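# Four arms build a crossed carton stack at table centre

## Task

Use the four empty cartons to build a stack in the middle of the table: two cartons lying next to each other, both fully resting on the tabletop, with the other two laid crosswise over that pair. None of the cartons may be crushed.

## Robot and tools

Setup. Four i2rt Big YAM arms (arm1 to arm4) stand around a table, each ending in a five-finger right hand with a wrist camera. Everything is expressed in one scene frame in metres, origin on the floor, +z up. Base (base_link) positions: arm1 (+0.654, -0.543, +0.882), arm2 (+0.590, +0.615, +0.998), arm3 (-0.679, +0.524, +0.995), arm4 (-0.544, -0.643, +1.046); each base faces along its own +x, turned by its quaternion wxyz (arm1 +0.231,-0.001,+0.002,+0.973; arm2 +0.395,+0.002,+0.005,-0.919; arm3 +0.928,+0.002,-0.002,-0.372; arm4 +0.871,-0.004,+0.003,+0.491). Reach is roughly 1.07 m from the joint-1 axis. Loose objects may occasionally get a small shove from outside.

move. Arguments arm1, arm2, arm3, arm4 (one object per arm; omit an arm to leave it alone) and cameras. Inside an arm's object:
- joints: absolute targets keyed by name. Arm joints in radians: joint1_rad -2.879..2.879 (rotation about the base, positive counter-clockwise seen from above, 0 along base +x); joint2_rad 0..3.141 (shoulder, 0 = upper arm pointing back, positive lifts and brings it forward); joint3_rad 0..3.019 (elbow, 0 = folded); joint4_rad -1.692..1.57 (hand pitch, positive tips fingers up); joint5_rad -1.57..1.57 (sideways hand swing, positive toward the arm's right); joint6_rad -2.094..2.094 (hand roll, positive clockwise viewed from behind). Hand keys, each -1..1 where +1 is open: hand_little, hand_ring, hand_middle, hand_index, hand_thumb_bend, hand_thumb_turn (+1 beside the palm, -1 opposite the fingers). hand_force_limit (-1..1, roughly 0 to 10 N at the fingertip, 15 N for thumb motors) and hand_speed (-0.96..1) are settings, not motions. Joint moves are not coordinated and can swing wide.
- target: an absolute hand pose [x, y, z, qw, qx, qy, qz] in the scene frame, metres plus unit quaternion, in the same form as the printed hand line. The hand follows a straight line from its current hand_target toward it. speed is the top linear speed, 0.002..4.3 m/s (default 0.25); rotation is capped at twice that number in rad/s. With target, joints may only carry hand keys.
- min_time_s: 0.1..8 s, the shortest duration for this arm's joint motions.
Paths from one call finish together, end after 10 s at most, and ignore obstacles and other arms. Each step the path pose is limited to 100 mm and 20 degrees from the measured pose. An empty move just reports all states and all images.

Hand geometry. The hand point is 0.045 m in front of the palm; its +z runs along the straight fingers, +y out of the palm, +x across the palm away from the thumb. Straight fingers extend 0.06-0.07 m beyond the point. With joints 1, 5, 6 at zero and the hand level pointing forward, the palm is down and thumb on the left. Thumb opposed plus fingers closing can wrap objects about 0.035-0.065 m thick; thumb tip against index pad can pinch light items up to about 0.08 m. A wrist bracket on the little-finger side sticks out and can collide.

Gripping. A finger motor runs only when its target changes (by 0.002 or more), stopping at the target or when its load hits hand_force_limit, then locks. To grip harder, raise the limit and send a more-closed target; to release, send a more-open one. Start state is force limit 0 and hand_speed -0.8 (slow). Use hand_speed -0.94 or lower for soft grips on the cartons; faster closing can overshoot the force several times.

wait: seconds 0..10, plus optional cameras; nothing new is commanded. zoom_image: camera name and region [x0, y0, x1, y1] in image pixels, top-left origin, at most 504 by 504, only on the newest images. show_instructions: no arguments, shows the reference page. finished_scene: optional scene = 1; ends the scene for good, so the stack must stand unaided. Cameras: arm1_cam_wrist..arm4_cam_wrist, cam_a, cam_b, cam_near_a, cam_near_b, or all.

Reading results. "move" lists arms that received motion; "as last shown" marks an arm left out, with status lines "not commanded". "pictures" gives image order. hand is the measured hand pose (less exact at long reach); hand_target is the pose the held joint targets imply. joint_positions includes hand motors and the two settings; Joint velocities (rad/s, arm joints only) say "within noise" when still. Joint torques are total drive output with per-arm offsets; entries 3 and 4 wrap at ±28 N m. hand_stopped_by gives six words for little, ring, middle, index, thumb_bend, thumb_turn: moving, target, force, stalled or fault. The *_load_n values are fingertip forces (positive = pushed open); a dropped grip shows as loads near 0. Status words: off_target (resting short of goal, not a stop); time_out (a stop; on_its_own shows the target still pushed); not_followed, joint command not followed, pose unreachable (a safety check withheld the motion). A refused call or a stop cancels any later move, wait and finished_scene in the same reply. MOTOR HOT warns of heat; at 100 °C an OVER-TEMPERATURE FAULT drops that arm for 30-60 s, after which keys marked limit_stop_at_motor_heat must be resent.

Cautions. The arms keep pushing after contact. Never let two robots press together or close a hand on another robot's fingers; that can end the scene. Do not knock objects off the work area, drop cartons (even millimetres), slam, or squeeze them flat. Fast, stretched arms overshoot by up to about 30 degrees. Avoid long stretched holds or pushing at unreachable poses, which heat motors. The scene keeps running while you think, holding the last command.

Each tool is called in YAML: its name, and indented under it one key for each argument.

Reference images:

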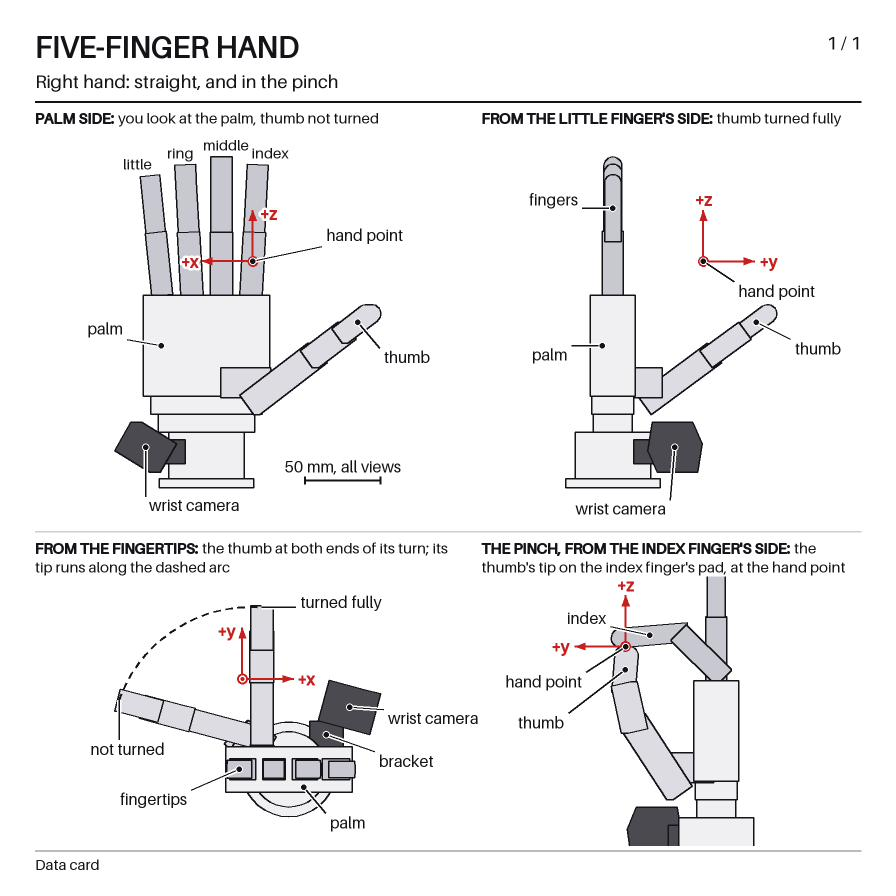

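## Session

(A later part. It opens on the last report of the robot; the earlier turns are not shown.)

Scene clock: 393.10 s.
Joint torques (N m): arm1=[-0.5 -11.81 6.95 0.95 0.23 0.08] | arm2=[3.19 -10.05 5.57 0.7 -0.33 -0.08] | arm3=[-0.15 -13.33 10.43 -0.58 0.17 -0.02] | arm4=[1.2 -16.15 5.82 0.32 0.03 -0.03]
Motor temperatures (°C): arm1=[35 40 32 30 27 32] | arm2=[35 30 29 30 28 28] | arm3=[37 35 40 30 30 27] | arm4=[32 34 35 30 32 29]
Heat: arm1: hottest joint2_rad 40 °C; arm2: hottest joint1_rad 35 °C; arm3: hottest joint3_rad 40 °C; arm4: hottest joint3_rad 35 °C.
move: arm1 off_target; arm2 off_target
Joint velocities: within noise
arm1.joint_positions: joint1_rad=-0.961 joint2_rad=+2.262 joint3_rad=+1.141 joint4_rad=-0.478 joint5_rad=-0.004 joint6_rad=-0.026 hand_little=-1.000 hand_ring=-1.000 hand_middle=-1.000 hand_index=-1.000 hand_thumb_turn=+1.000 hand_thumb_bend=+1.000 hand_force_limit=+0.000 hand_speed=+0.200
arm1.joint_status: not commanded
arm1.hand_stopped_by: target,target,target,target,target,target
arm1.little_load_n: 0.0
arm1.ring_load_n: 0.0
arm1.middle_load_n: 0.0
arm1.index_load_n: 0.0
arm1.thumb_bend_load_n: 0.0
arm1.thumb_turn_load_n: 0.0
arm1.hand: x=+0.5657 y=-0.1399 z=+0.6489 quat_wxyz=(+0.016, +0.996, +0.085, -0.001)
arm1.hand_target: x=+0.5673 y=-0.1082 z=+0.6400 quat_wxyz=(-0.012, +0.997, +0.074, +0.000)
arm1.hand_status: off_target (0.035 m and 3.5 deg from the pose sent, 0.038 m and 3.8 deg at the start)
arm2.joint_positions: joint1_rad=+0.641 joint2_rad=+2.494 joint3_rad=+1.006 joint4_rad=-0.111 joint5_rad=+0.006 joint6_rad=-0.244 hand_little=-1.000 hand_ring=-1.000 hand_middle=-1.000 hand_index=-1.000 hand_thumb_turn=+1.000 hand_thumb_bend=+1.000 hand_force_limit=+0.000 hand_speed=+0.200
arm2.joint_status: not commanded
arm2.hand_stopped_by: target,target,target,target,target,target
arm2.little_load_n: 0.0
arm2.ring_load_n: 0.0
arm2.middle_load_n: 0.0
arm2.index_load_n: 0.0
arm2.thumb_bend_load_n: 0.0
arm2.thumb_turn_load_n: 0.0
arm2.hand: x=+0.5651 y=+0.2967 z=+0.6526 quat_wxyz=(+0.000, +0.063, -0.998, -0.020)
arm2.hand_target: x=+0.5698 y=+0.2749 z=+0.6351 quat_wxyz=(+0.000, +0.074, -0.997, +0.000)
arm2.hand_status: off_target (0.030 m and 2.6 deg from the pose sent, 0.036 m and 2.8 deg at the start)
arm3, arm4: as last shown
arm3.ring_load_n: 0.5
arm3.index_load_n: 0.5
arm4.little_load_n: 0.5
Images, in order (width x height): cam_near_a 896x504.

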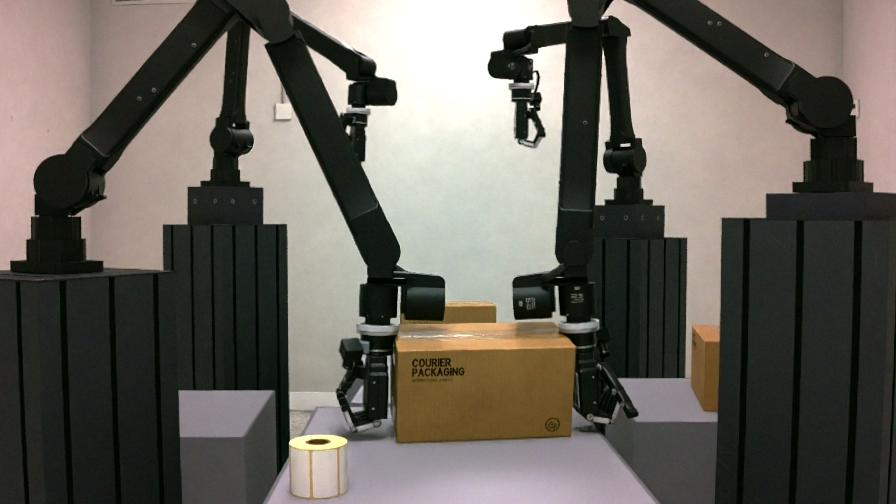

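move:
  arm1: {"target":[0.565,-0.121,0.634,-0.012,0.99725,0.0741,0],"speed":0.03}
  arm2: {"target":[0.569,0.288,0.629,0,-0.0741,0.99725,0],"speed":0.03}
  cameras: ["cam_near_a"]

zoom_image:
  camera: "cam_near_a"
  region: [290, 280, 670, 504]

Scene clock: 398.33 s.
Joint torques (N m): arm1=[-0.56 -12.34 4.72 1.07 0.23 0.18] | arm2=[3.14 -10.4 2.95 0.9 -0.33 -0.17] | arm3=[-0.03 -13.45 10.43 -0.62 0.18 -0.01] | arm4=[0.97 -16.32 5.78 0.24 0.04 -0.02]
Motor temperatures (°C): arm1=[35 39 32 30 27 32] | arm2=[35 30 29 30 28 28] | arm3=[37 35 40 30 30 27] | arm4=[32 34 35 30 32 29]
Heat: arm1: hottest joint2_rad 39 °C; arm2: hottest joint1_rad 35 °C; arm3: hottest joint3_rad 40 °C; arm4: hottest joint3_rad 35 °C.
move: arm1 off_target; arm2 off_target
Joint velocities: within noise
arm1.joint_positions: joint1_rad=-0.952 joint2_rad=+2.266 joint3_rad=+1.134 joint4_rad=-0.445 joint5_rad=-0.004 joint6_rad=-0.026 hand_little=-1.000 hand_ring=-1.000 hand_middle=-1.000 hand_index=-1.000 hand_thumb_turn=+1.000 hand_thumb_bend=+1.000 hand_force_limit=+0.000 hand_speed=+0.200
arm1.joint_status: not commanded
arm1.hand_stopped_by: target,target,target,target,target,target
arm1.little_load_n: 0.0
arm1.ring_load_n: 0.0
arm1.middle_load_n: 0.0
arm1.index_load_n: 0.0
arm1.thumb_bend_load_n: 0.0
arm1.thumb_turn_load_n: 0.0
arm1.hand: x=+0.5616 y=-0.1374 z=+0.6444 quat_wxyz=(+0.005, +0.996, +0.089, -0.002)
arm1.hand_target: x=+0.5651 y=-0.1214 z=+0.6348 quat_wxyz=(-0.012, +0.997, +0.074, +0.000)
arm1.hand_status: off_target (0.020 m and 2.6 deg from the pose sent, 0.024 m and 3.5 deg at the start)
arm2.joint_positions: joint1_rad=+0.631 joint2_rad=+2.503 joint3_rad=+1.005 joint4_rad=-0.071 joint5_rad=+0.007 joint6_rad=-0.244 hand_little=-1.000 hand_ring=-1.000 hand_middle=-1.000 hand_index=-1.000 hand_thumb_turn=+1.000 hand_thumb_bend=+1.000 hand_force_limit=+0.000 hand_speed=+0.200
arm2.joint_status: not commanded
arm2.hand_stopped_by: target,target,target,target,target,target
arm2.little_load_n: 0.0
arm2.ring_load_n: 0.0
arm2.middle_load_n: 0.0
arm2.index_load_n: 0.0
arm2.thumb_bend_load_n: 0.0
arm2.thumb_turn_load_n: 0.0
arm2.hand: x=+0.5611 y=+0.2915 z=+0.6471 quat_wxyz=(+0.003, +0.058, -0.998, -0.005)
arm2.hand_target: x=+0.5688 y=+0.2886 z=+0.6301 quat_wxyz=(+0.000, +0.074, -0.997, +0.000)
arm2.hand_status: off_target (0.020 m and 2.0 deg from the pose sent, 0.025 m and 2.6 deg at the start)
arm3.joint_positions: joint1_rad=+0.063 joint2_rad=+1.701 joint3_rad=+1.479 joint4_rad=-1.367 joint5_rad=+0.002 joint6_rad=+0.871 hand_little=-1.000 hand_ring=-1.000 hand_middle=-1.000 hand_index=-1.000 hand_thumb_turn=+1.000 hand_thumb_bend=+1.000 hand_force_limit=+0.000 hand_speed=+0.200
arm3.joint_status: not commanded
arm3.hand_stopped_by: target,target,target,target,target,target
arm3.little_load_n: 0.0
arm3.ring_load_n: 0.0
arm3.middle_load_n: 0.0
arm3.index_load_n: 0.0
arm3.thumb_bend_load_n: 0.0
arm3.thumb_turn_load_n: 0.0
arm3.hand: x=-0.2624 y=+0.2571 z=+1.1420 quat_wxyz=(+0.005, +0.000, -1.000, -0.007)
arm3.hand_target: x=-0.2504 y=+0.2502 z=+1.1500 quat_wxyz=(+0.000, +0.000, -1.000, +0.000)
arm3.hand_status: not commanded
arm4: as last shown
arm4.little_load_n: 0.0
arm4.middle_load_n: 0.5
Images, in order (width x height): cam_near_a 896x504.

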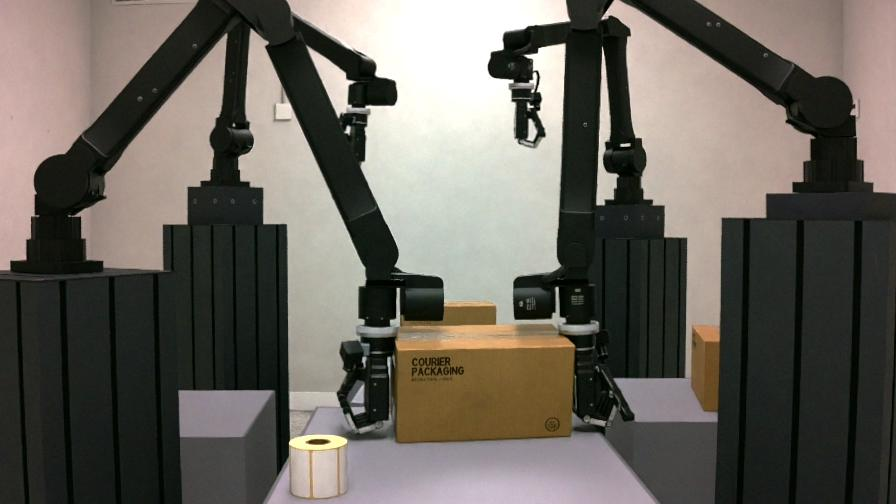

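Scaled by 1.326 from the camera's image (finer frame: 1280x720).

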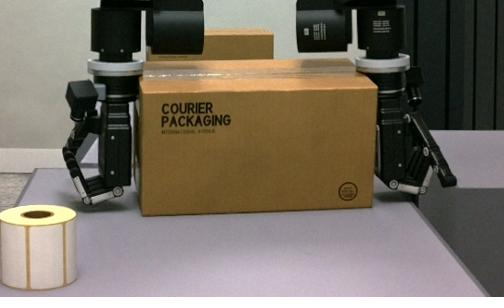

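move:
  arm1: {"target":[0.562,-0.129,0.634,-0.012,0.99725,0.0741,0],"speed":0.02}
  arm2: {"target":[0.565,0.294,0.634,0,-0.0741,0.99725,0],"speed":0.02}
  cameras: ["cam_near_a"]

zoom_image:
  camera: "cam_near_a"
  region: [290, 280, 670, 504]

Scene clock: 403.37 s.
Joint torques (N m): arm1=[-0.09 -12.81 3.66 0.73 0.26 0.14] | arm2=[1.79 -10.81 1.32 0.55 -0.37 -0.18] | arm3=[-0.03 -13.45 10.44 -0.58 0.18 -0.02] | arm4=[1.26 -16.32 5.78 0.31 0.04 -0.02]
Motor temperatures (°C): arm1=[35 39 32 30 27 32] | arm2=[35 30 28 30 28 28] | arm3=[36 35 40 30 30 27] | arm4=[32 34 35 30 32 29]
Heat: arm1: hottest joint2_rad 39 °C; arm2: hottest joint1_rad 35 °C; arm3: hottest joint3_rad 40 °C; arm4: hottest joint3_rad 35 °C.
move: arm1 off_target; arm2 off_target
Joint velocities: within noise
arm1.joint_positions: joint1_rad=-0.949 joint2_rad=+2.266 joint3_rad=+1.125 joint4_rad=-0.418 joint5_rad=-0.004 joint6_rad=-0.017 hand_little=-1.000 hand_ring=-1.000 hand_middle=-1.000 hand_index=-1.000 hand_thumb_turn=+1.000 hand_thumb_bend=+1.000 hand_force_limit=+0.000 hand_speed=+0.200
arm1.joint_status: not commanded
arm1.hand_stopped_by: target,target,target,target,target,target
arm1.little_load_n: 0.0
arm1.ring_load_n: 0.5
arm1.middle_load_n: 0.0
arm1.index_load_n: 0.5
arm1.thumb_bend_load_n: 0.0
arm1.thumb_turn_load_n: 0.0
arm1.hand: x=+0.5594 y=-0.1360 z=+0.6419 quat_wxyz=(-0.004, +0.996, +0.087, -0.002)
arm1.hand_target: x=+0.5620 y=-0.1291 z=+0.6342 quat_wxyz=(-0.012, +0.997, +0.074, +0.000)
arm1.hand_status: off_target (0.011 m and 1.7 deg from the pose sent, 0.013 m and 2.6 deg at the start)
arm2.joint_positions: joint1_rad=+0.630 joint2_rad=+2.505 joint3_rad=+1.000 joint4_rad=-0.054 joint5_rad=+0.007 joint6_rad=-0.249 hand_little=-1.000 hand_ring=-1.000 hand_middle=-1.000 hand_index=-1.000 hand_thumb_turn=+1.000 hand_thumb_bend=+1.000 hand_force_limit=+0.000 hand_speed=+0.200
arm2.joint_status: not commanded
arm2.hand_stopped_by: target,target,target,target,target,target
arm2.little_load_n: 0.0
arm2.ring_load_n: 0.0
arm2.middle_load_n: 0.0
arm2.index_load_n: 0.0
arm2.thumb_bend_load_n: 0.0
arm2.thumb_turn_load_n: 0.0
arm2.hand: x=+0.5602 y=+0.2911 z=+0.6457 quat_wxyz=(+0.004, +0.060, -0.998, +0.000)
arm2.hand_target: x=+0.5649 y=+0.2944 z=+0.6344 quat_wxyz=(+0.000, +0.074, -0.997, +0.000)
arm2.hand_status: off_target (0.013 m and 1.7 deg from the pose sent, 0.014 m and 2.0 deg at the start)
arm3, arm4: as last shown
arm4.middle_load_n: 0.0
Images, in order (width x height): cam_near_a 896x504.

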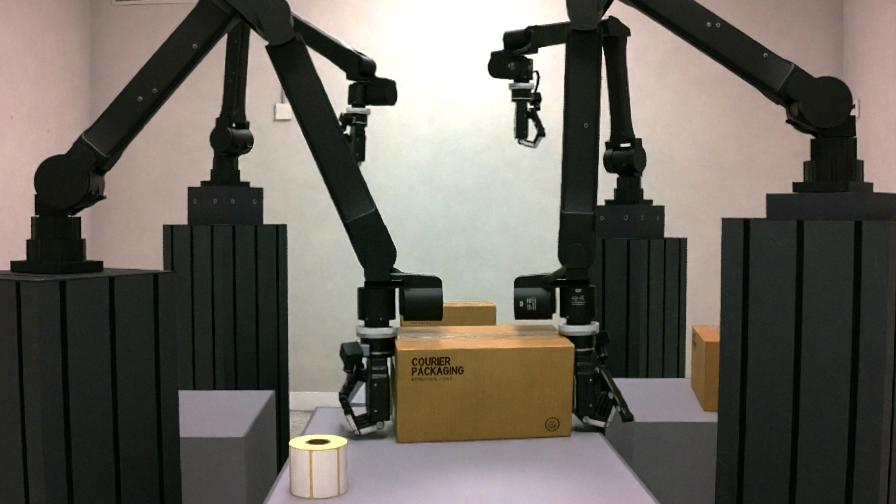

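Scaled by 1.326 from the camera's image (finer frame: 1280x720).

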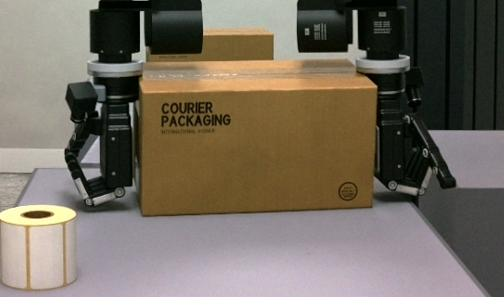

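move:
  arm1: {"target":[0.560,-0.141,0.636,-0.02,0.99725,0.0741,0],"speed":0.02}
  arm2: {"target":[0.562,0.308,0.636,0,-0.0741,0.99725,0.01],"speed":0.02}
  cameras: ["cam_near_a"]

zoom_image:
  camera: "cam_near_a"
  region: [290, 280, 670, 504]

Scene clock: 407.03 s.
Joint torques (N m): arm1=[0.44 -14.51 2.13 0.16 0.12 0.08] | arm2=[1.61 -12.16 -0.21 0.16 -0.04 -0.12] | arm3=[-0.09 -13.39 10.43 -0.53 0.17 -0.01] | arm4=[1.14 -15.97 5.83 0.23 0.06 -0.04]
Motor temperatures (°C): arm1=[35 39 32 30 27 32] | arm2=[35 30 28 30 28 28] | arm3=[36 35 40 30 30 27] | arm4=[32 34 34 30 32 29]
Heat: arm1: hottest joint2_rad 39 °C; arm2: hottest joint1_rad 35 °C; arm3: hottest joint3_rad 40 °C; arm4: hottest joint2_rad 34 °C.
move: arm1 done; arm2 off_target
Joint velocities: within noise
arm1.joint_positions: joint1_rad=-0.949 joint2_rad=+2.269 joint3_rad=+1.093 joint4_rad=-0.356 joint5_rad=+0.001 joint6_rad=-0.001 hand_little=-1.000 hand_ring=-1.000 hand_middle=-1.000 hand_index=-1.000 hand_thumb_turn=+1.000 hand_thumb_bend=+1.000 hand_force_limit=+0.000 hand_speed=+0.200
arm1.joint_status: not commanded
arm1.hand_stopped_by: target,target,target,target,target,target
arm1.little_load_n: 0.0
arm1.ring_load_n: 0.0
arm1.middle_load_n: 0.0
arm1.index_load_n: -0.5
arm1.thumb_bend_load_n: 0.0
arm1.thumb_turn_load_n: 0.0
arm1.hand: x=+0.5603 y=-0.1398 z=+0.6339 quat_wxyz=(-0.017, +0.997, +0.078, -0.001)
arm1.hand_target: x=+0.5600 y=-0.1411 z=+0.6359 quat_wxyz=(-0.020, +0.997, +0.074, +0.000)
arm1.hand_status: done (0.002 m and 0.6 deg from the pose sent, 0.008 m and 2.4 deg at the start)
arm2.joint_positions: joint1_rad=+0.631 joint2_rad=+2.517 joint3_rad=+0.993 joint4_rad=-0.045 joint5_rad=+0.002 joint6_rad=-0.268 hand_little=-1.000 hand_ring=-1.000 hand_middle=-1.000 hand_index=-1.000 hand_thumb_turn=+1.000 hand_thumb_bend=+1.000 hand_force_limit=+0.000 hand_speed=+0.200
arm2.joint_status: not commanded
arm2.hand_stopped_by: target,target,target,target,target,target
arm2.little_load_n: 0.0
arm2.ring_load_n: 0.0
arm2.middle_load_n: 0.0
arm2.index_load_n: 0.0
arm2.thumb_bend_load_n: 0.0
arm2.thumb_turn_load_n: 0.0
arm2.hand: x=+0.5612 y=+0.2991 z=+0.6419 quat_wxyz=(+0.001, +0.070, -0.998, -0.005)
arm2.hand_target: x=+0.5620 y=+0.3081 z=+0.6363 quat_wxyz=(+0.000, +0.074, -0.997, -0.010)
arm2.hand_status: off_target (0.011 m and 0.8 deg from the pose sent, 0.020 m and 2.1 deg at the start)
arm3: as last shown
arm3.index_load_n: -0.5
arm4.joint_positions: joint1_rad=+0.137 joint2_rad=+1.627 joint3_rad=+1.121 joint4_rad=-1.064 joint5_rad=-0.001 joint6_rad=-0.727 hand_little=-1.000 hand_ring=-1.000 hand_middle=-1.000 hand_index=-1.000 hand_thumb_turn=+1.000 hand_thumb_bend=+1.000 hand_force_limit=+0.000 hand_speed=+0.200
arm4.joint_status: not commanded
arm4.hand_stopped_by: target,target,target,target,target,target
arm4.little_load_n: 0.0
arm4.ring_load_n: 0.0
arm4.middle_load_n: 0.0
arm4.index_load_n: 0.0
arm4.thumb_bend_load_n: 0.0
arm4.thumb_turn_load_n: 0.0
arm4.hand: x=-0.3782 y=-0.3005 z=+1.0938 quat_wxyz=(+0.004, +0.987, +0.159, -0.002)
arm4.hand_target: x=-0.3800 y=-0.3000 z=+1.0999 quat_wxyz=(+0.000, +0.988, +0.156, +0.000)
arm4.hand_status: not commanded
Images, in order (width x height): cam_near_a 896x504.

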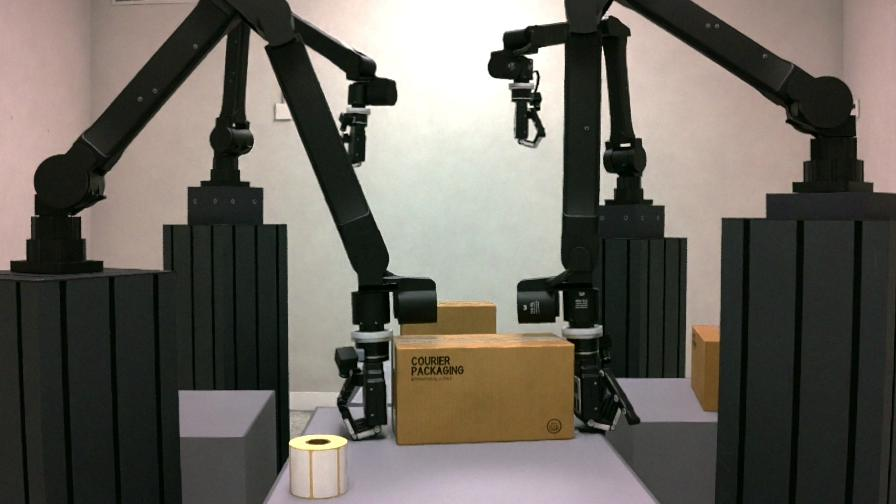

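Scaled by 1.326 from the camera's image (finer frame: 1280x720).

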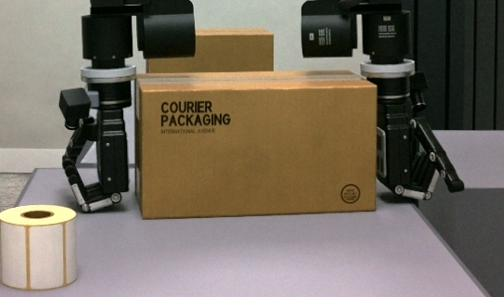

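move:
  arm1: {"target":[0.541,-0.150,0.642,-0.02,0.997,0.0767,0],"speed":0.05}
  arm2: {"target":[0.531,0.316,0.638,0,-0.0767,0.997,-0.01],"speed":0.05}

move:
  arm1: {"target":[0.538,-0.118,0.642,-0.03,0.997,0.0767,0],"speed":0.05}
  arm2: {"target":[0.534,0.286,0.637,0,-0.0767,0.997,-0.02],"speed":0.05}
  cameras: ["cam_near_a"]

zoom_image:
  camera: "cam_near_a"
  region: [290, 280, 670, 504]

Scene clock: 420.57 s.
Joint torques (N m): arm1=[0.91 -15.15 2.33 0.12 0.13 0.1] | arm2=[0.26 -12.4 -0.59 0.09 -0.16 -0.13] | arm3=[-0.15 -13.39 10.41 -0.54 0.17 -0.01] | arm4=[1.38 -16.15 5.87 0.36 0.05 -0.04]
Motor temperatures (°C): arm1=[35 40 32 30 27 32] | arm2=[35 29 28 30 28 28] | arm3=[36 35 40 30 30 27] | arm4=[32 34 34 30 32 29]
Heat: arm1: hottest joint2_rad 40 °C; arm2: hottest joint1_rad 35 °C; arm3: hottest joint3_rad 40 °C; arm4: hottest joint2_rad 34 °C.
move: arm1 done; arm2 done
Joint velocities: within noise
arm1.joint_positions: joint1_rad=-0.910 joint2_rad=+2.259 joint3_rad=+1.066 joint4_rad=-0.355 joint5_rad=+0.002 joint6_rad=+0.038 hand_little=-1.000 hand_ring=-1.000 hand_middle=-1.000 hand_index=-1.000 hand_thumb_turn=+1.000 hand_thumb_bend=+1.000 hand_force_limit=+0.000 hand_speed=+0.200
arm1.joint_status: not commanded
arm1.hand_stopped_by: target,target,target,target,target,target
arm1.little_load_n: 0.0
arm1.ring_load_n: 0.0
arm1.middle_load_n: 0.0
arm1.index_load_n: 0.0
arm1.thumb_bend_load_n: 0.0
arm1.thumb_turn_load_n: 0.0
arm1.hand: x=+0.5447 y=-0.1552 z=+0.6353 quat_wxyz=(-0.010, +0.997, +0.078, +0.000)
arm1.hand_target: x=+0.5410 y=-0.1500 z=+0.6420 quat_wxyz=(-0.020, +0.997, +0.077, +0.000)
arm1.hand_status: done (0.009 m and 1.2 deg from the pose sent, 0.023 m and 0.3 deg at the start)
arm2.joint_positions: joint1_rad=+0.553 joint2_rad=+2.517 joint3_rad=+0.953 joint4_rad=+0.023 joint5_rad=-0.006 joint6_rad=-0.362 hand_little=-1.000 hand_ring=-1.000 hand_middle=-1.000 hand_index=-1.000 hand_thumb_turn=+1.000 hand_thumb_bend=+1.000 hand_force_limit=+0.000 hand_speed=+0.200
arm2.joint_status: not commanded
arm2.hand_stopped_by: target,target,target,target,target,target
arm2.little_load_n: 0.0
arm2.ring_load_n: 0.5
arm2.middle_load_n: 0.0
arm2.index_load_n: 0.5
arm2.thumb_bend_load_n: 0.0
arm2.thumb_turn_load_n: 0.0
arm2.hand: x=+0.5336 y=+0.3119 z=+0.6399 quat_wxyz=(+0.001, +0.078, -0.997, +0.010)
arm2.hand_target: x=+0.5311 y=+0.3160 z=+0.6381 quat_wxyz=(+0.000, +0.077, -0.997, +0.010)
arm2.hand_status: done (0.005 m and 0.2 deg from the pose sent, 0.035 m and 1.9 deg at the start)
arm3, arm4: as last shown
arm3.ring_load_n: 0.5
arm3.index_load_n: 0.0
arm4.little_load_n: 0.5
pictures: none

Scene clock: 421.77 s.
Joint torques (N m): arm1=[0.5 -13.74 5.05 -0.31 0.12 0.04] | arm2=[1.32 -13.39 0.99 -0.47 -0.13 0.11] | arm3=[0.03 -13.51 10.44 -0.55 0.18 -0.01] | arm4=[1.03 -16.03 5.94 0.31 0.01 -0.02]
Motor temperatures (°C): arm1=[35 40 32 30 27 32] | arm2=[35 29 28 30 28 28] | arm3=[36 35 40 30 30 27] | arm4=[32 34 34 30 32 29]
Heat: arm1: hottest joint2_rad 40 °C; arm2: hottest joint1_rad 35 °C; arm3: hottest joint3_rad 40 °C; arm4: hottest joint2_rad 34 °C.
move: arm1 off_target; arm2 done
Joint velocities: within noise
arm1.joint_positions: joint1_rad=-0.910 joint2_rad=+2.260 joint3_rad=+1.116 joint4_rad=-0.378 joint5_rad=+0.004 joint6_rad=+0.038 hand_little=-1.000 hand_ring=-1.000 hand_middle=-1.000 hand_index=-1.000 hand_thumb_turn=+1.000 hand_thumb_bend=+1.000 hand_force_limit=+0.000 hand_speed=+0.200
arm1.joint_status: not commanded
arm1.hand_stopped_by: target,target,target,target,target,target
arm1.little_load_n: 0.0
arm1.ring_load_n: 0.0
arm1.middle_load_n: 0.0
arm1.index_load_n: 0.0
arm1.thumb_bend_load_n: 0.0
arm1.thumb_turn_load_n: 0.0
arm1.hand: x=+0.5403 y=-0.1311 z=+0.6411 quat_wxyz=(-0.023, +0.997, +0.078, +0.000)
arm1.hand_target: x=+0.5381 y=-0.1182 z=+0.6423 quat_wxyz=(-0.030, +0.997, +0.077, +0.000)
arm1.hand_status: off_target (0.013 m and 0.8 deg from the pose sent, 0.038 m and 2.3 deg at the start)
arm2.joint_positions: joint1_rad=+0.553 joint2_rad=+2.517 joint3_rad=+1.001 joint4_rad=+0.004 joint5_rad=-0.010 joint6_rad=-0.358 hand_little=-1.000 hand_ring=-1.000 hand_middle=-1.000 hand_index=-1.000 hand_thumb_turn=+1.000 hand_thumb_bend=+1.000 hand_force_limit=+0.000 hand_speed=+0.200
arm2.joint_status: not commanded
arm2.hand_stopped_by: target,target,target,target,target,target
arm2.little_load_n: 0.0
arm2.ring_load_n: 0.0
arm2.middle_load_n: 0.0
arm2.index_load_n: 0.0
arm2.thumb_bend_load_n: 0.0
arm2.thumb_turn_load_n: 0.0
arm2.hand: x=+0.5294 y=+0.2861 z=+0.6387 quat_wxyz=(+0.003, +0.076, -0.997, +0.024)
arm2.hand_target: x=+0.5340 y=+0.2860 z=+0.6371 quat_wxyz=(+0.000, +0.077, -0.997, +0.020)
arm2.hand_status: done (0.005 m and 0.6 deg from the pose sent, 0.026 m and 1.2 deg at the start)
arm3, arm4: as last shown
arm3.ring_load_n: 0.0
arm4.little_load_n: 0.0
arm4.index_load_n: 0.5
Images, in order (width x height): cam_near_a 896x504.

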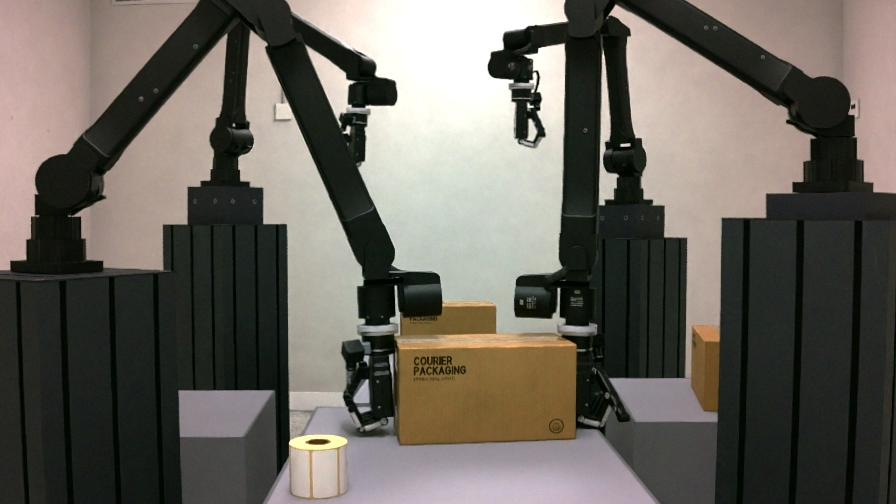

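Scaled by 1.326 from the camera's image (finer frame: 1280x720).

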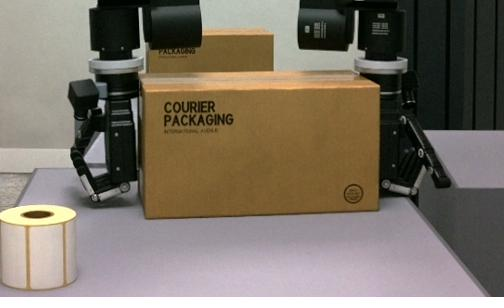

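move:
  arm1: {"target":[0.5367,-0.108,0.642,-0.036,0.9965,0.0767,0],"speed":0.05}
  arm2: {"target":[0.5358,0.274,0.637,0,-0.0767,0.9968,-0.028],"speed":0.05}

move:
  arm1: {"target":[0.5367,-0.108,0.692,-0.036,0.9965,0.0767,0],"speed":0.05}
  arm2: {"target":[0.5358,0.274,0.687,0,-0.0767,0.9968,-0.028],"speed":0.05}
  cameras: ["cam_near_a","cam_a"]

zoom_image:
  camera: "cam_near_a"
  region: [290, 280, 670, 504]

zoom_image:
  camera: "cam_a"
  region: [400, 270, 600, 420]

Scene clock: 426.20 s.
Joint torques (N m): arm1=[0.26 -13.8 5.94 -0.12 0.15 0.04] | arm2=[2.37 -13.33 2.58 -0.47 -0.21 0.03] | arm3=[-0.09 -13.45 10.41 -0.55 0.17 -0.02] | arm4=[1.38 -16.09 5.87 0.24 0.04 -0.03]
Motor temperatures (°C): arm1=[35 40 32 30 27 32] | arm2=[35 29 28 30 28 28] | arm3=[36 35 40 30 30 27] | arm4=[32 34 34 30 32 29]
Heat: arm1: hottest joint2_rad 40 °C; arm2: hottest joint1_rad 35 °C; arm3: hottest joint3_rad 40 °C; arm4: hottest joint2_rad 34 °C.
move: arm1 off_target; arm2 off_target
Joint velocities: within noise
arm1.joint_positions: joint1_rad=-0.910 joint2_rad=+2.267 joint3_rad=+1.125 joint4_rad=-0.388 joint5_rad=+0.005 joint6_rad=+0.038 hand_little=-1.000 hand_ring=-1.000 hand_middle=-1.000 hand_index=-1.000 hand_thumb_turn=+1.000 hand_thumb_bend=+1.000 hand_force_limit=+0.000 hand_speed=+0.200
arm1.joint_status: not commanded
arm1.hand_stopped_by: target,target,target,target,target,target
arm1.little_load_n: 0.0
arm1.ring_load_n: 0.5
arm1.middle_load_n: 0.0
arm1.index_load_n: 0.0
arm1.thumb_bend_load_n: 0.0
arm1.thumb_turn_load_n: 0.0
arm1.hand: x=+0.5405 y=-0.1309 z=+0.6396 quat_wxyz=(-0.019, +0.997, +0.078, +0.001)
arm1.hand_target: x=+0.5369 y=-0.1085 z=+0.6426 quat_wxyz=(-0.036, +0.996, +0.077, +0.000)
arm1.hand_status: off_target (0.023 m and 2.0 deg from the pose sent, 0.023 m and 1.5 deg at the start)
arm2.joint_positions: joint1_rad=+0.556 joint2_rad=+2.517 joint3_rad=+1.005 joint4_rad=-0.005 joint5_rad=-0.014 joint6_rad=-0.350 hand_little=-1.000 hand_ring=-1.000 hand_middle=-1.000 hand_index=-1.000 hand_thumb_turn=+1.000 hand_thumb_bend=+1.000 hand_force_limit=+0.000 hand_speed=+0.200
arm2.joint_status: not commanded
arm2.hand_stopped_by: target,target,target,target,target,target
arm2.little_load_n: 0.0
arm2.ring_load_n: 0.0
arm2.middle_load_n: 0.0
arm2.index_load_n: 0.0
arm2.thumb_bend_load_n: 0.0
arm2.thumb_turn_load_n: 0.0
arm2.hand: x=+0.5314 y=+0.2854 z=+0.6391 quat_wxyz=(+0.001, +0.073, -0.997, +0.022)
arm2.hand_target: x=+0.5358 y=+0.2741 z=+0.6373 quat_wxyz=(+0.000, +0.077, -0.997, +0.028)
arm2.hand_status: off_target (0.012 m and 0.8 deg from the pose sent, 0.014 m and 0.6 deg at the start)
arm3, arm4: as last shown
arm4.index_load_n: 0.0
arm4.thumb_bend_load_n: -0.5
pictures: none

Scene clock: 427.77 s.
Joint torques (N m): arm1=[0.5 -16.62 4.41 0.03 0.14 0.01] | arm2=[2.78 -15.27 2.13 -0.2 -0.21 0.08] | arm3=[-0.15 -13.45 10.41 -0.57 0.17 -0.01] | arm4=[1.2 -16.09 5.79 0.24 0.04 -0.04]
Motor temperatures (°C): arm1=[35 40 32 30 27 32] | arm2=[35 29 28 30 28 28] | arm3=[36 35 40 30 30 27] | arm4=[32 34 34 30 32 29]
Heat: arm1: hottest joint2_rad 40 °C; arm2: hottest joint1_rad 35 °C; arm3: hottest joint3_rad 40 °C; arm4: hottest joint2_rad 34 °C.
move: arm1 off_target; arm2 off_target
Joint velocities: within noise
arm1.joint_positions: joint1_rad=-0.910 joint2_rad=+2.189 joint3_rad=+1.127 joint4_rad=-0.484 joint5_rad=+0.005 joint6_rad=+0.038 hand_little=-1.000 hand_ring=-1.000 hand_middle=-1.000 hand_index=-1.000 hand_thumb_turn=+1.000 hand_thumb_bend=+1.000 hand_force_limit=+0.000 hand_speed=+0.200
arm1.joint_status: not commanded
arm1.hand_stopped_by: target,target,target,target,target,target
arm1.little_load_n: 0.0
arm1.ring_load_n: 0.0
arm1.middle_load_n: 0.0
arm1.index_load_n: 0.0
arm1.thumb_bend_load_n: 0.0
arm1.thumb_turn_load_n: 0.0
arm1.hand: x=+0.5399 y=-0.1278 z=+0.6767 quat_wxyz=(-0.011, +0.997, +0.078, +0.002)
arm1.hand_target: x=+0.5368 y=-0.1083 z=+0.6920 quat_wxyz=(-0.036, +0.996, +0.077, +0.000)
arm1.hand_status: off_target (0.025 m and 2.9 deg from the pose sent, 0.057 m and 2.0 deg at the start)
arm2.joint_positions: joint1_rad=+0.556 joint2_rad=+2.406 joint3_rad=+0.943 joint4_rad=-0.077 joint5_rad=-0.014 joint6_rad=-0.349 hand_little=-1.000 hand_ring=-1.000 hand_middle=-1.000 hand_index=-1.000 hand_thumb_turn=+1.000 hand_thumb_bend=+1.000 hand_force_limit=+0.000 hand_speed=+0.200
arm2.joint_status: not commanded
arm2.hand_stopped_by: target,target,target,target,target,target
arm2.little_load_n: 0.0
arm2.ring_load_n: 0.0
arm2.middle_load_n: 0.0
arm2.index_load_n: 0.0
arm2.thumb_bend_load_n: 0.0
arm2.thumb_turn_load_n: 0.0
arm2.hand: x=+0.5333 y=+0.2932 z=+0.6793 quat_wxyz=(-0.003, +0.073, -0.997, +0.011)
arm2.hand_target: x=+0.5359 y=+0.2742 z=+0.6870 quat_wxyz=(+0.000, +0.077, -0.997, +0.028)
arm2.hand_status: off_target (0.021 m and 2.0 deg from the pose sent, 0.050 m and 0.8 deg at the start)
arm3, arm4: as last shown
arm4.thumb_bend_load_n: 0.0
pictures: cam_a, cam_near_a
Images, in order (width x height): cam_a 896x504, cam_near_a 896x504.

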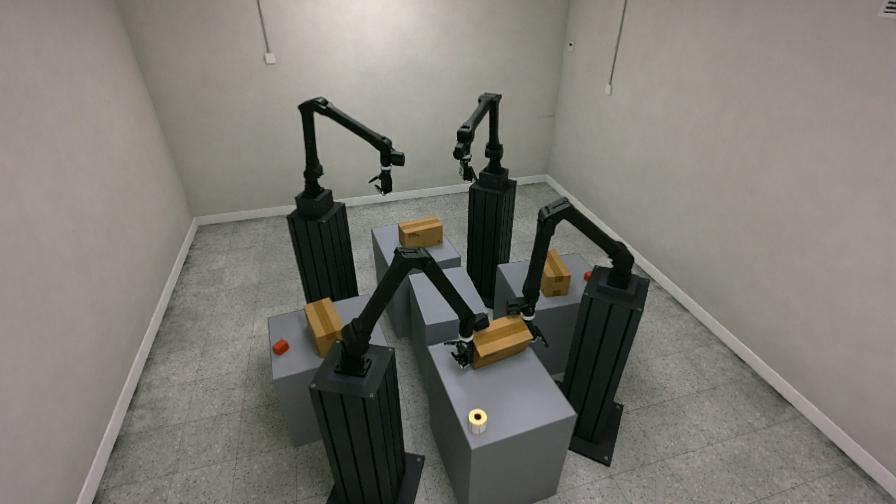

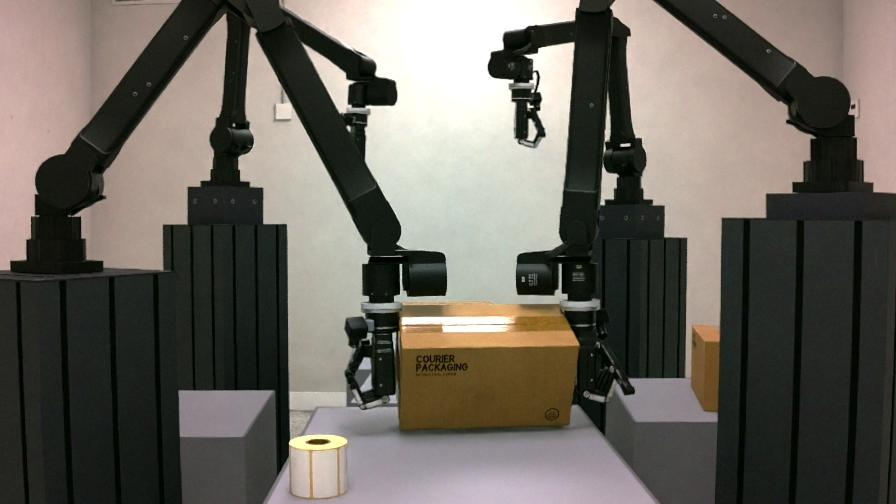

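Scaled by 1.326 from the camera's image (finer frame: 1280x720).

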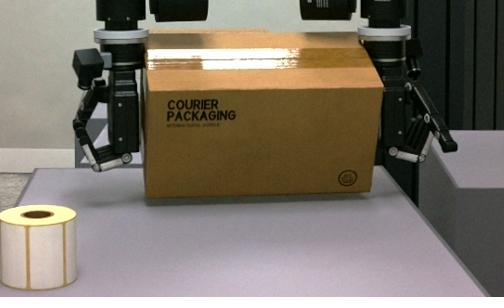

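Scaled by 2.520 from the camera's image (finer frame: 1280x720).

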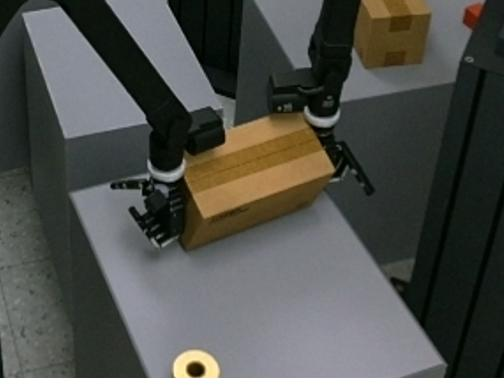

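move:
  cameras: ["all"]

zoom_image:
  camera: "cam_a"
  region: [440, 280, 560, 390]

zoom_image:
  camera: "cam_b"
  region: [300, 200, 430, 310]

zoom_image:
  camera: "cam_near_b"
  region: [100, 180, 320, 400]

zoom_image:
  camera: "arm1_cam_wrist"
  region: [180, 0, 500, 250]

Scene clock: 438.37 s.
Joint torques (N m): arm1=[0.5 -16.38 4.48 0.06 0.16 0.03] | arm2=[2.49 -14.86 1.92 -0.39 -0.2 0.03] | arm3=[-0.15 -13.45 10.43 -0.57 0.18 -0.02] | arm4=[1.08 -16.09 5.85 0.42 0.03 -0.05]
Motor temperatures (°C): arm1=[35 40 31 30 27 32] | arm2=[35 30 28 30 28 28] | arm3=[36 35 41 30 30 27] | arm4=[32 34 34 30 32 29]
Heat: arm1: hottest joint2_rad 40 °C; arm2: hottest joint1_rad 35 °C; arm3: hottest joint3_rad 41 °C; arm4: hottest joint2_rad 34 °C.
Joint velocities: within noise
arm1.joint_positions: joint1_rad=-0.910 joint2_rad=+2.189 joint3_rad=+1.127 joint4_rad=-0.484 joint5_rad=+0.005 joint6_rad=+0.038 hand_little=-1.000 hand_ring=-1.000 hand_middle=-1.000 hand_index=-1.000 hand_thumb_turn=+1.000 hand_thumb_bend=+1.000 hand_force_limit=+0.000 hand_speed=+0.200
arm1.joint_status: not commanded
arm1.hand_stopped_by: target,target,target,target,target,target
arm1.little_load_n: 0.0
arm1.ring_load_n: 0.0
arm1.middle_load_n: 0.0
arm1.index_load_n: 0.0
arm1.thumb_bend_load_n: 0.0
arm1.thumb_turn_load_n: 0.0
arm1.hand: x=+0.5399 y=-0.1278 z=+0.6767 quat_wxyz=(-0.011, +0.997, +0.078, +0.002) (m; scene frame)
arm1.hand_target: x=+0.5368 y=-0.1083 z=+0.6920 quat_wxyz=(-0.036, +0.996, +0.077, +0.000) (m; scene frame)
arm1.hand_status: off_target (0.025 m and 2.9 deg from the pose sent, 0.057 m and 2.0 deg at the start)
arm2.joint_positions: joint1_rad=+0.556 joint2_rad=+2.406 joint3_rad=+0.943 joint4_rad=-0.077 joint5_rad=-0.014 joint6_rad=-0.349 hand_little=-1.000 hand_ring=-1.000 hand_middle=-1.000 hand_index=-1.000 hand_thumb_turn=+1.000 hand_thumb_bend=+1.000 hand_force_limit=+0.000 hand_speed=+0.200
arm2.joint_status: not commanded
arm2.hand_stopped_by: target,target,target,target,target,target
arm2.little_load_n: 0.0
arm2.ring_load_n: 0.0
arm2.middle_load_n: 0.0
arm2.index_load_n: 0.0
arm2.thumb_bend_load_n: 0.0
arm2.thumb_turn_load_n: 0.0
arm2.hand: x=+0.5333 y=+0.2932 z=+0.6793 quat_wxyz=(-0.003, +0.073, -0.997, +0.011) (m; scene frame)
arm2.hand_target: x=+0.5359 y=+0.2742 z=+0.6870 quat_wxyz=(+0.000, +0.077, -0.997, +0.028) (m; scene frame)
arm2.hand_status: off_target (0.021 m and 2.0 deg from the pose sent, 0.050 m and 0.8 deg at the start)
arm3.joint_positions: joint1_rad=+0.063 joint2_rad=+1.701 joint3_rad=+1.479 joint4_rad=-1.367 joint5_rad=+0.002 joint6_rad=+0.871 hand_little=-1.000 hand_ring=-1.000 hand_middle=-1.000 hand_index=-1.000 hand_thumb_turn=+1.000 hand_thumb_bend=+1.000 hand_force_limit=+0.000 hand_speed=+0.200
arm3.joint_status: not commanded
arm3.hand_stopped_by: target,target,target,target,target,target
arm3.little_load_n: 0.0
arm3.ring_load_n: 0.0
arm3.middle_load_n: 0.0
arm3.index_load_n: 0.0
arm3.thumb_bend_load_n: 0.0
arm3.thumb_turn_load_n: 0.0
arm3.hand: x=-0.2624 y=+0.2571 z=+1.1420 quat_wxyz=(+0.005, +0.000, -1.000, -0.007) (m; scene frame)
arm3.hand_target: x=-0.2504 y=+0.2502 z=+1.1500 quat_wxyz=(+0.000, +0.000, -1.000, +0.000) (m; scene frame)
arm3.hand_status: not commanded
arm4.joint_positions: joint1_rad=+0.137 joint2_rad=+1.627 joint3_rad=+1.121 joint4_rad=-1.064 joint5_rad=-0.001 joint6_rad=-0.727 hand_little=-1.000 hand_ring=-1.000 hand_middle=-1.000 hand_index=-1.000 hand_thumb_turn=+1.000 hand_thumb_bend=+1.000 hand_force_limit=+0.000 hand_speed=+0.200
arm4.joint_status: not commanded
arm4.hand_stopped_by: target,target,target,target,target,target
arm4.little_load_n: 0.0
arm4.ring_load_n: 0.0
arm4.middle_load_n: 0.0
arm4.index_load_n: 0.5
arm4.thumb_bend_load_n: 0.0
arm4.thumb_turn_load_n: -0.5
arm4.hand: x=-0.3782 y=-0.3005 z=+1.0938 quat_wxyz=(+0.004, +0.987, +0.159, -0.002) (m; scene frame)
arm4.hand_target: x=-0.3800 y=-0.3000 z=+1.0999 quat_wxyz=(+0.000, +0.988, +0.156, +0.000) (m; scene frame)
arm4.hand_status: not commanded
pictures: arm1_cam_wrist, arm2_cam_wrist, arm3_cam_wrist, arm4_cam_wrist, cam_a, cam_b, cam_near_a, cam_near_b
Images, in order (width x height): arm1_cam_wrist 672x504, arm2_cam_wrist 672x504, arm3_cam_wrist 672x504, arm4_cam_wrist 672x504, cam_a 896x504, cam_b 896x504, cam_near_a 896x504, cam_near_b 896x504.

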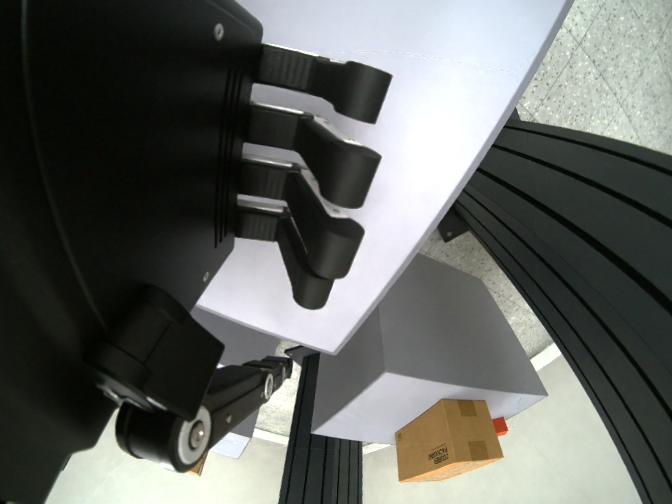

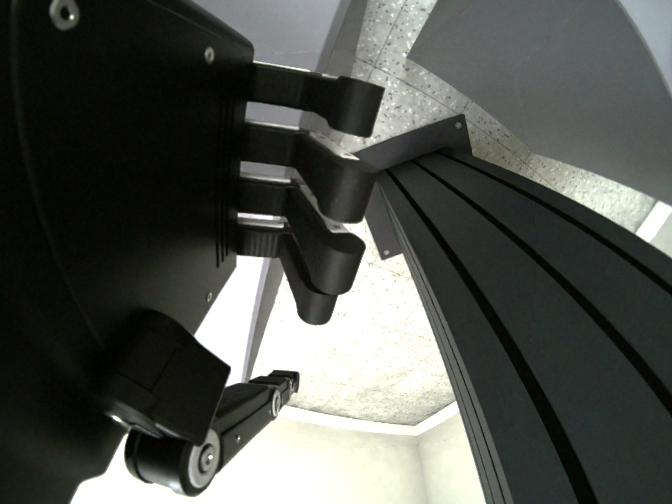

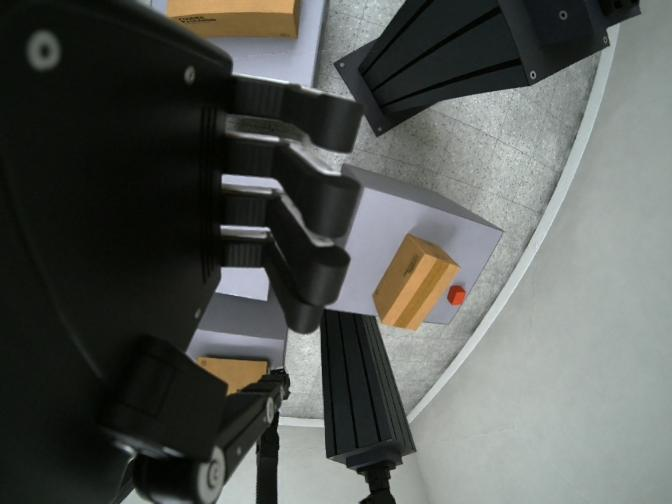

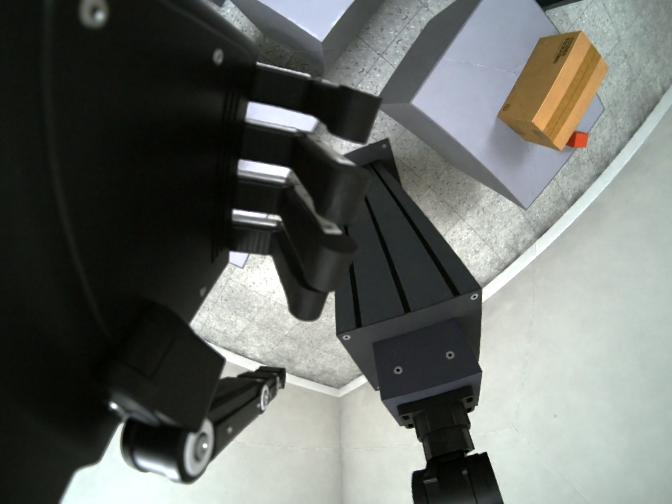

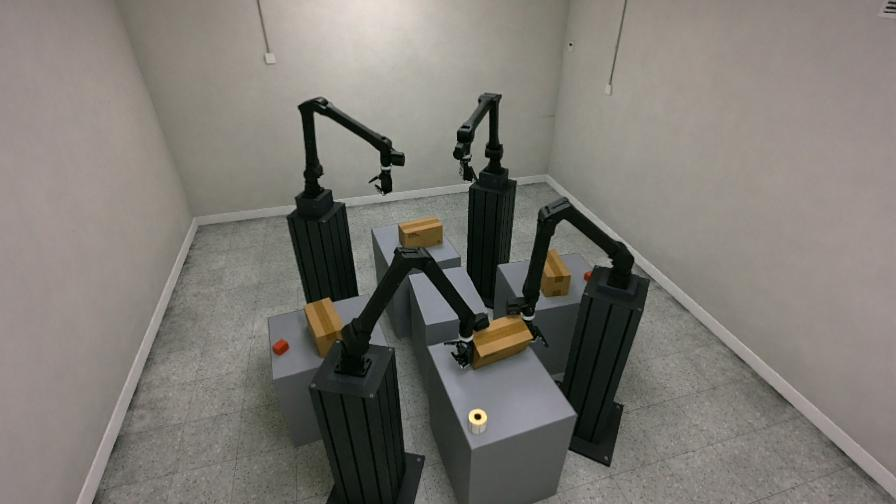

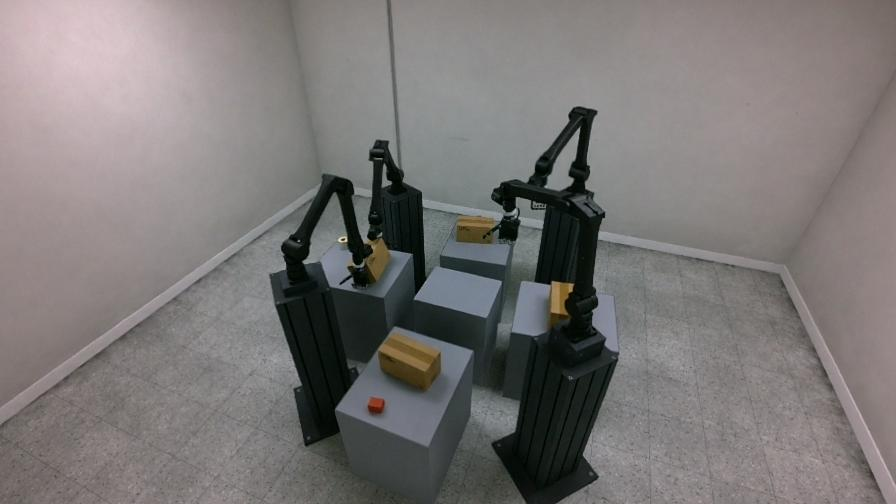

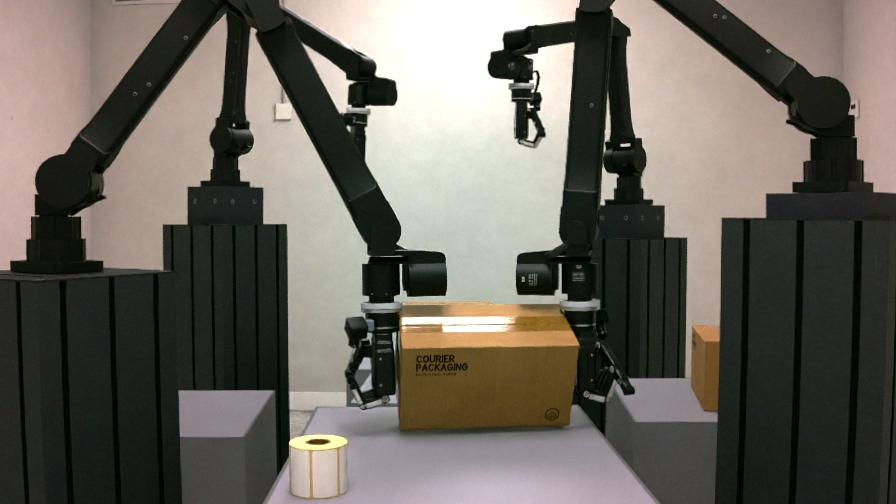

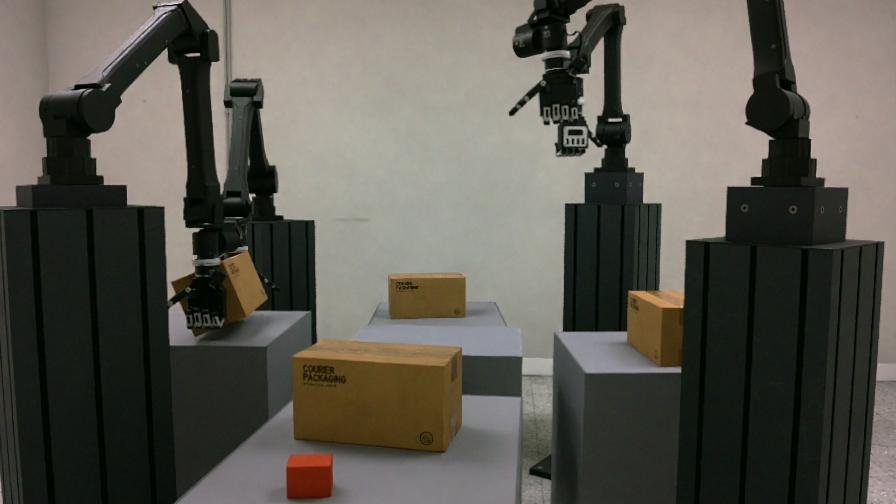

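Scaled by 4.200 from the camera's image (finer frame: 1280x720).

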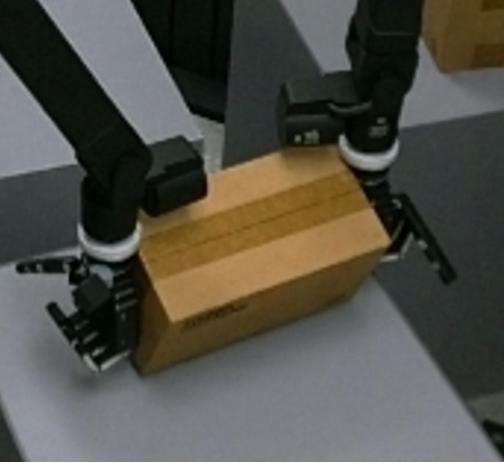

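Scaled by 3.877 from the camera's image (finer frame: 1280x720).

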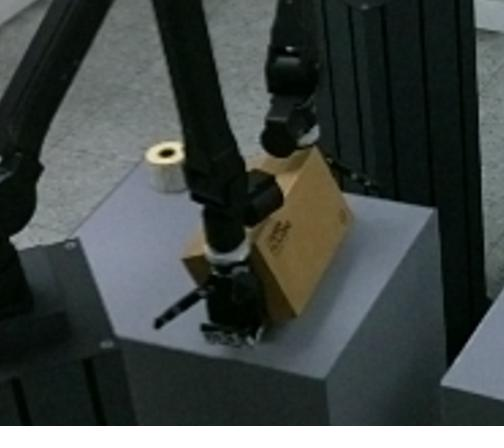

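Scaled by 2.291 from the camera's image (finer frame: 1280x720).

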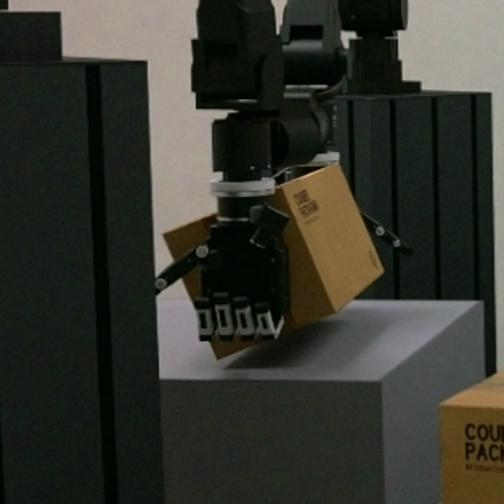

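Scaled by 1.575 from the camera's image (finer frame: 960x720).

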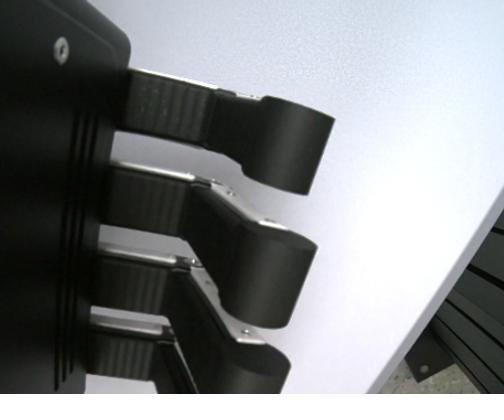

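zoom_image:
  camera: "cam_near_a"
  region: [330, 280, 450, 440]

zoom_image:
  camera: "cam_near_a"
  region: [530, 280, 650, 440]

Scaled by 3.150 from the camera's image (finer frame: 1280x720).

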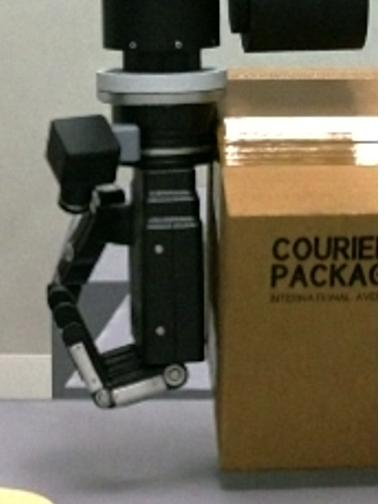

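Scaled by 3.150 from the camera's image (finer frame: 1280x720).

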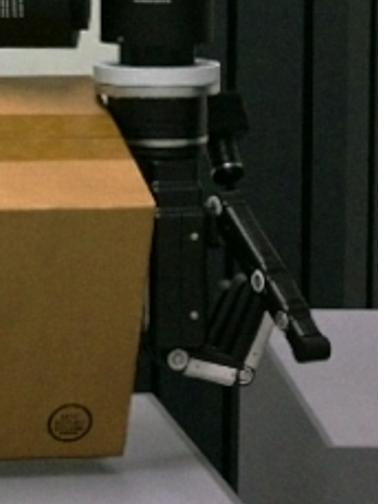

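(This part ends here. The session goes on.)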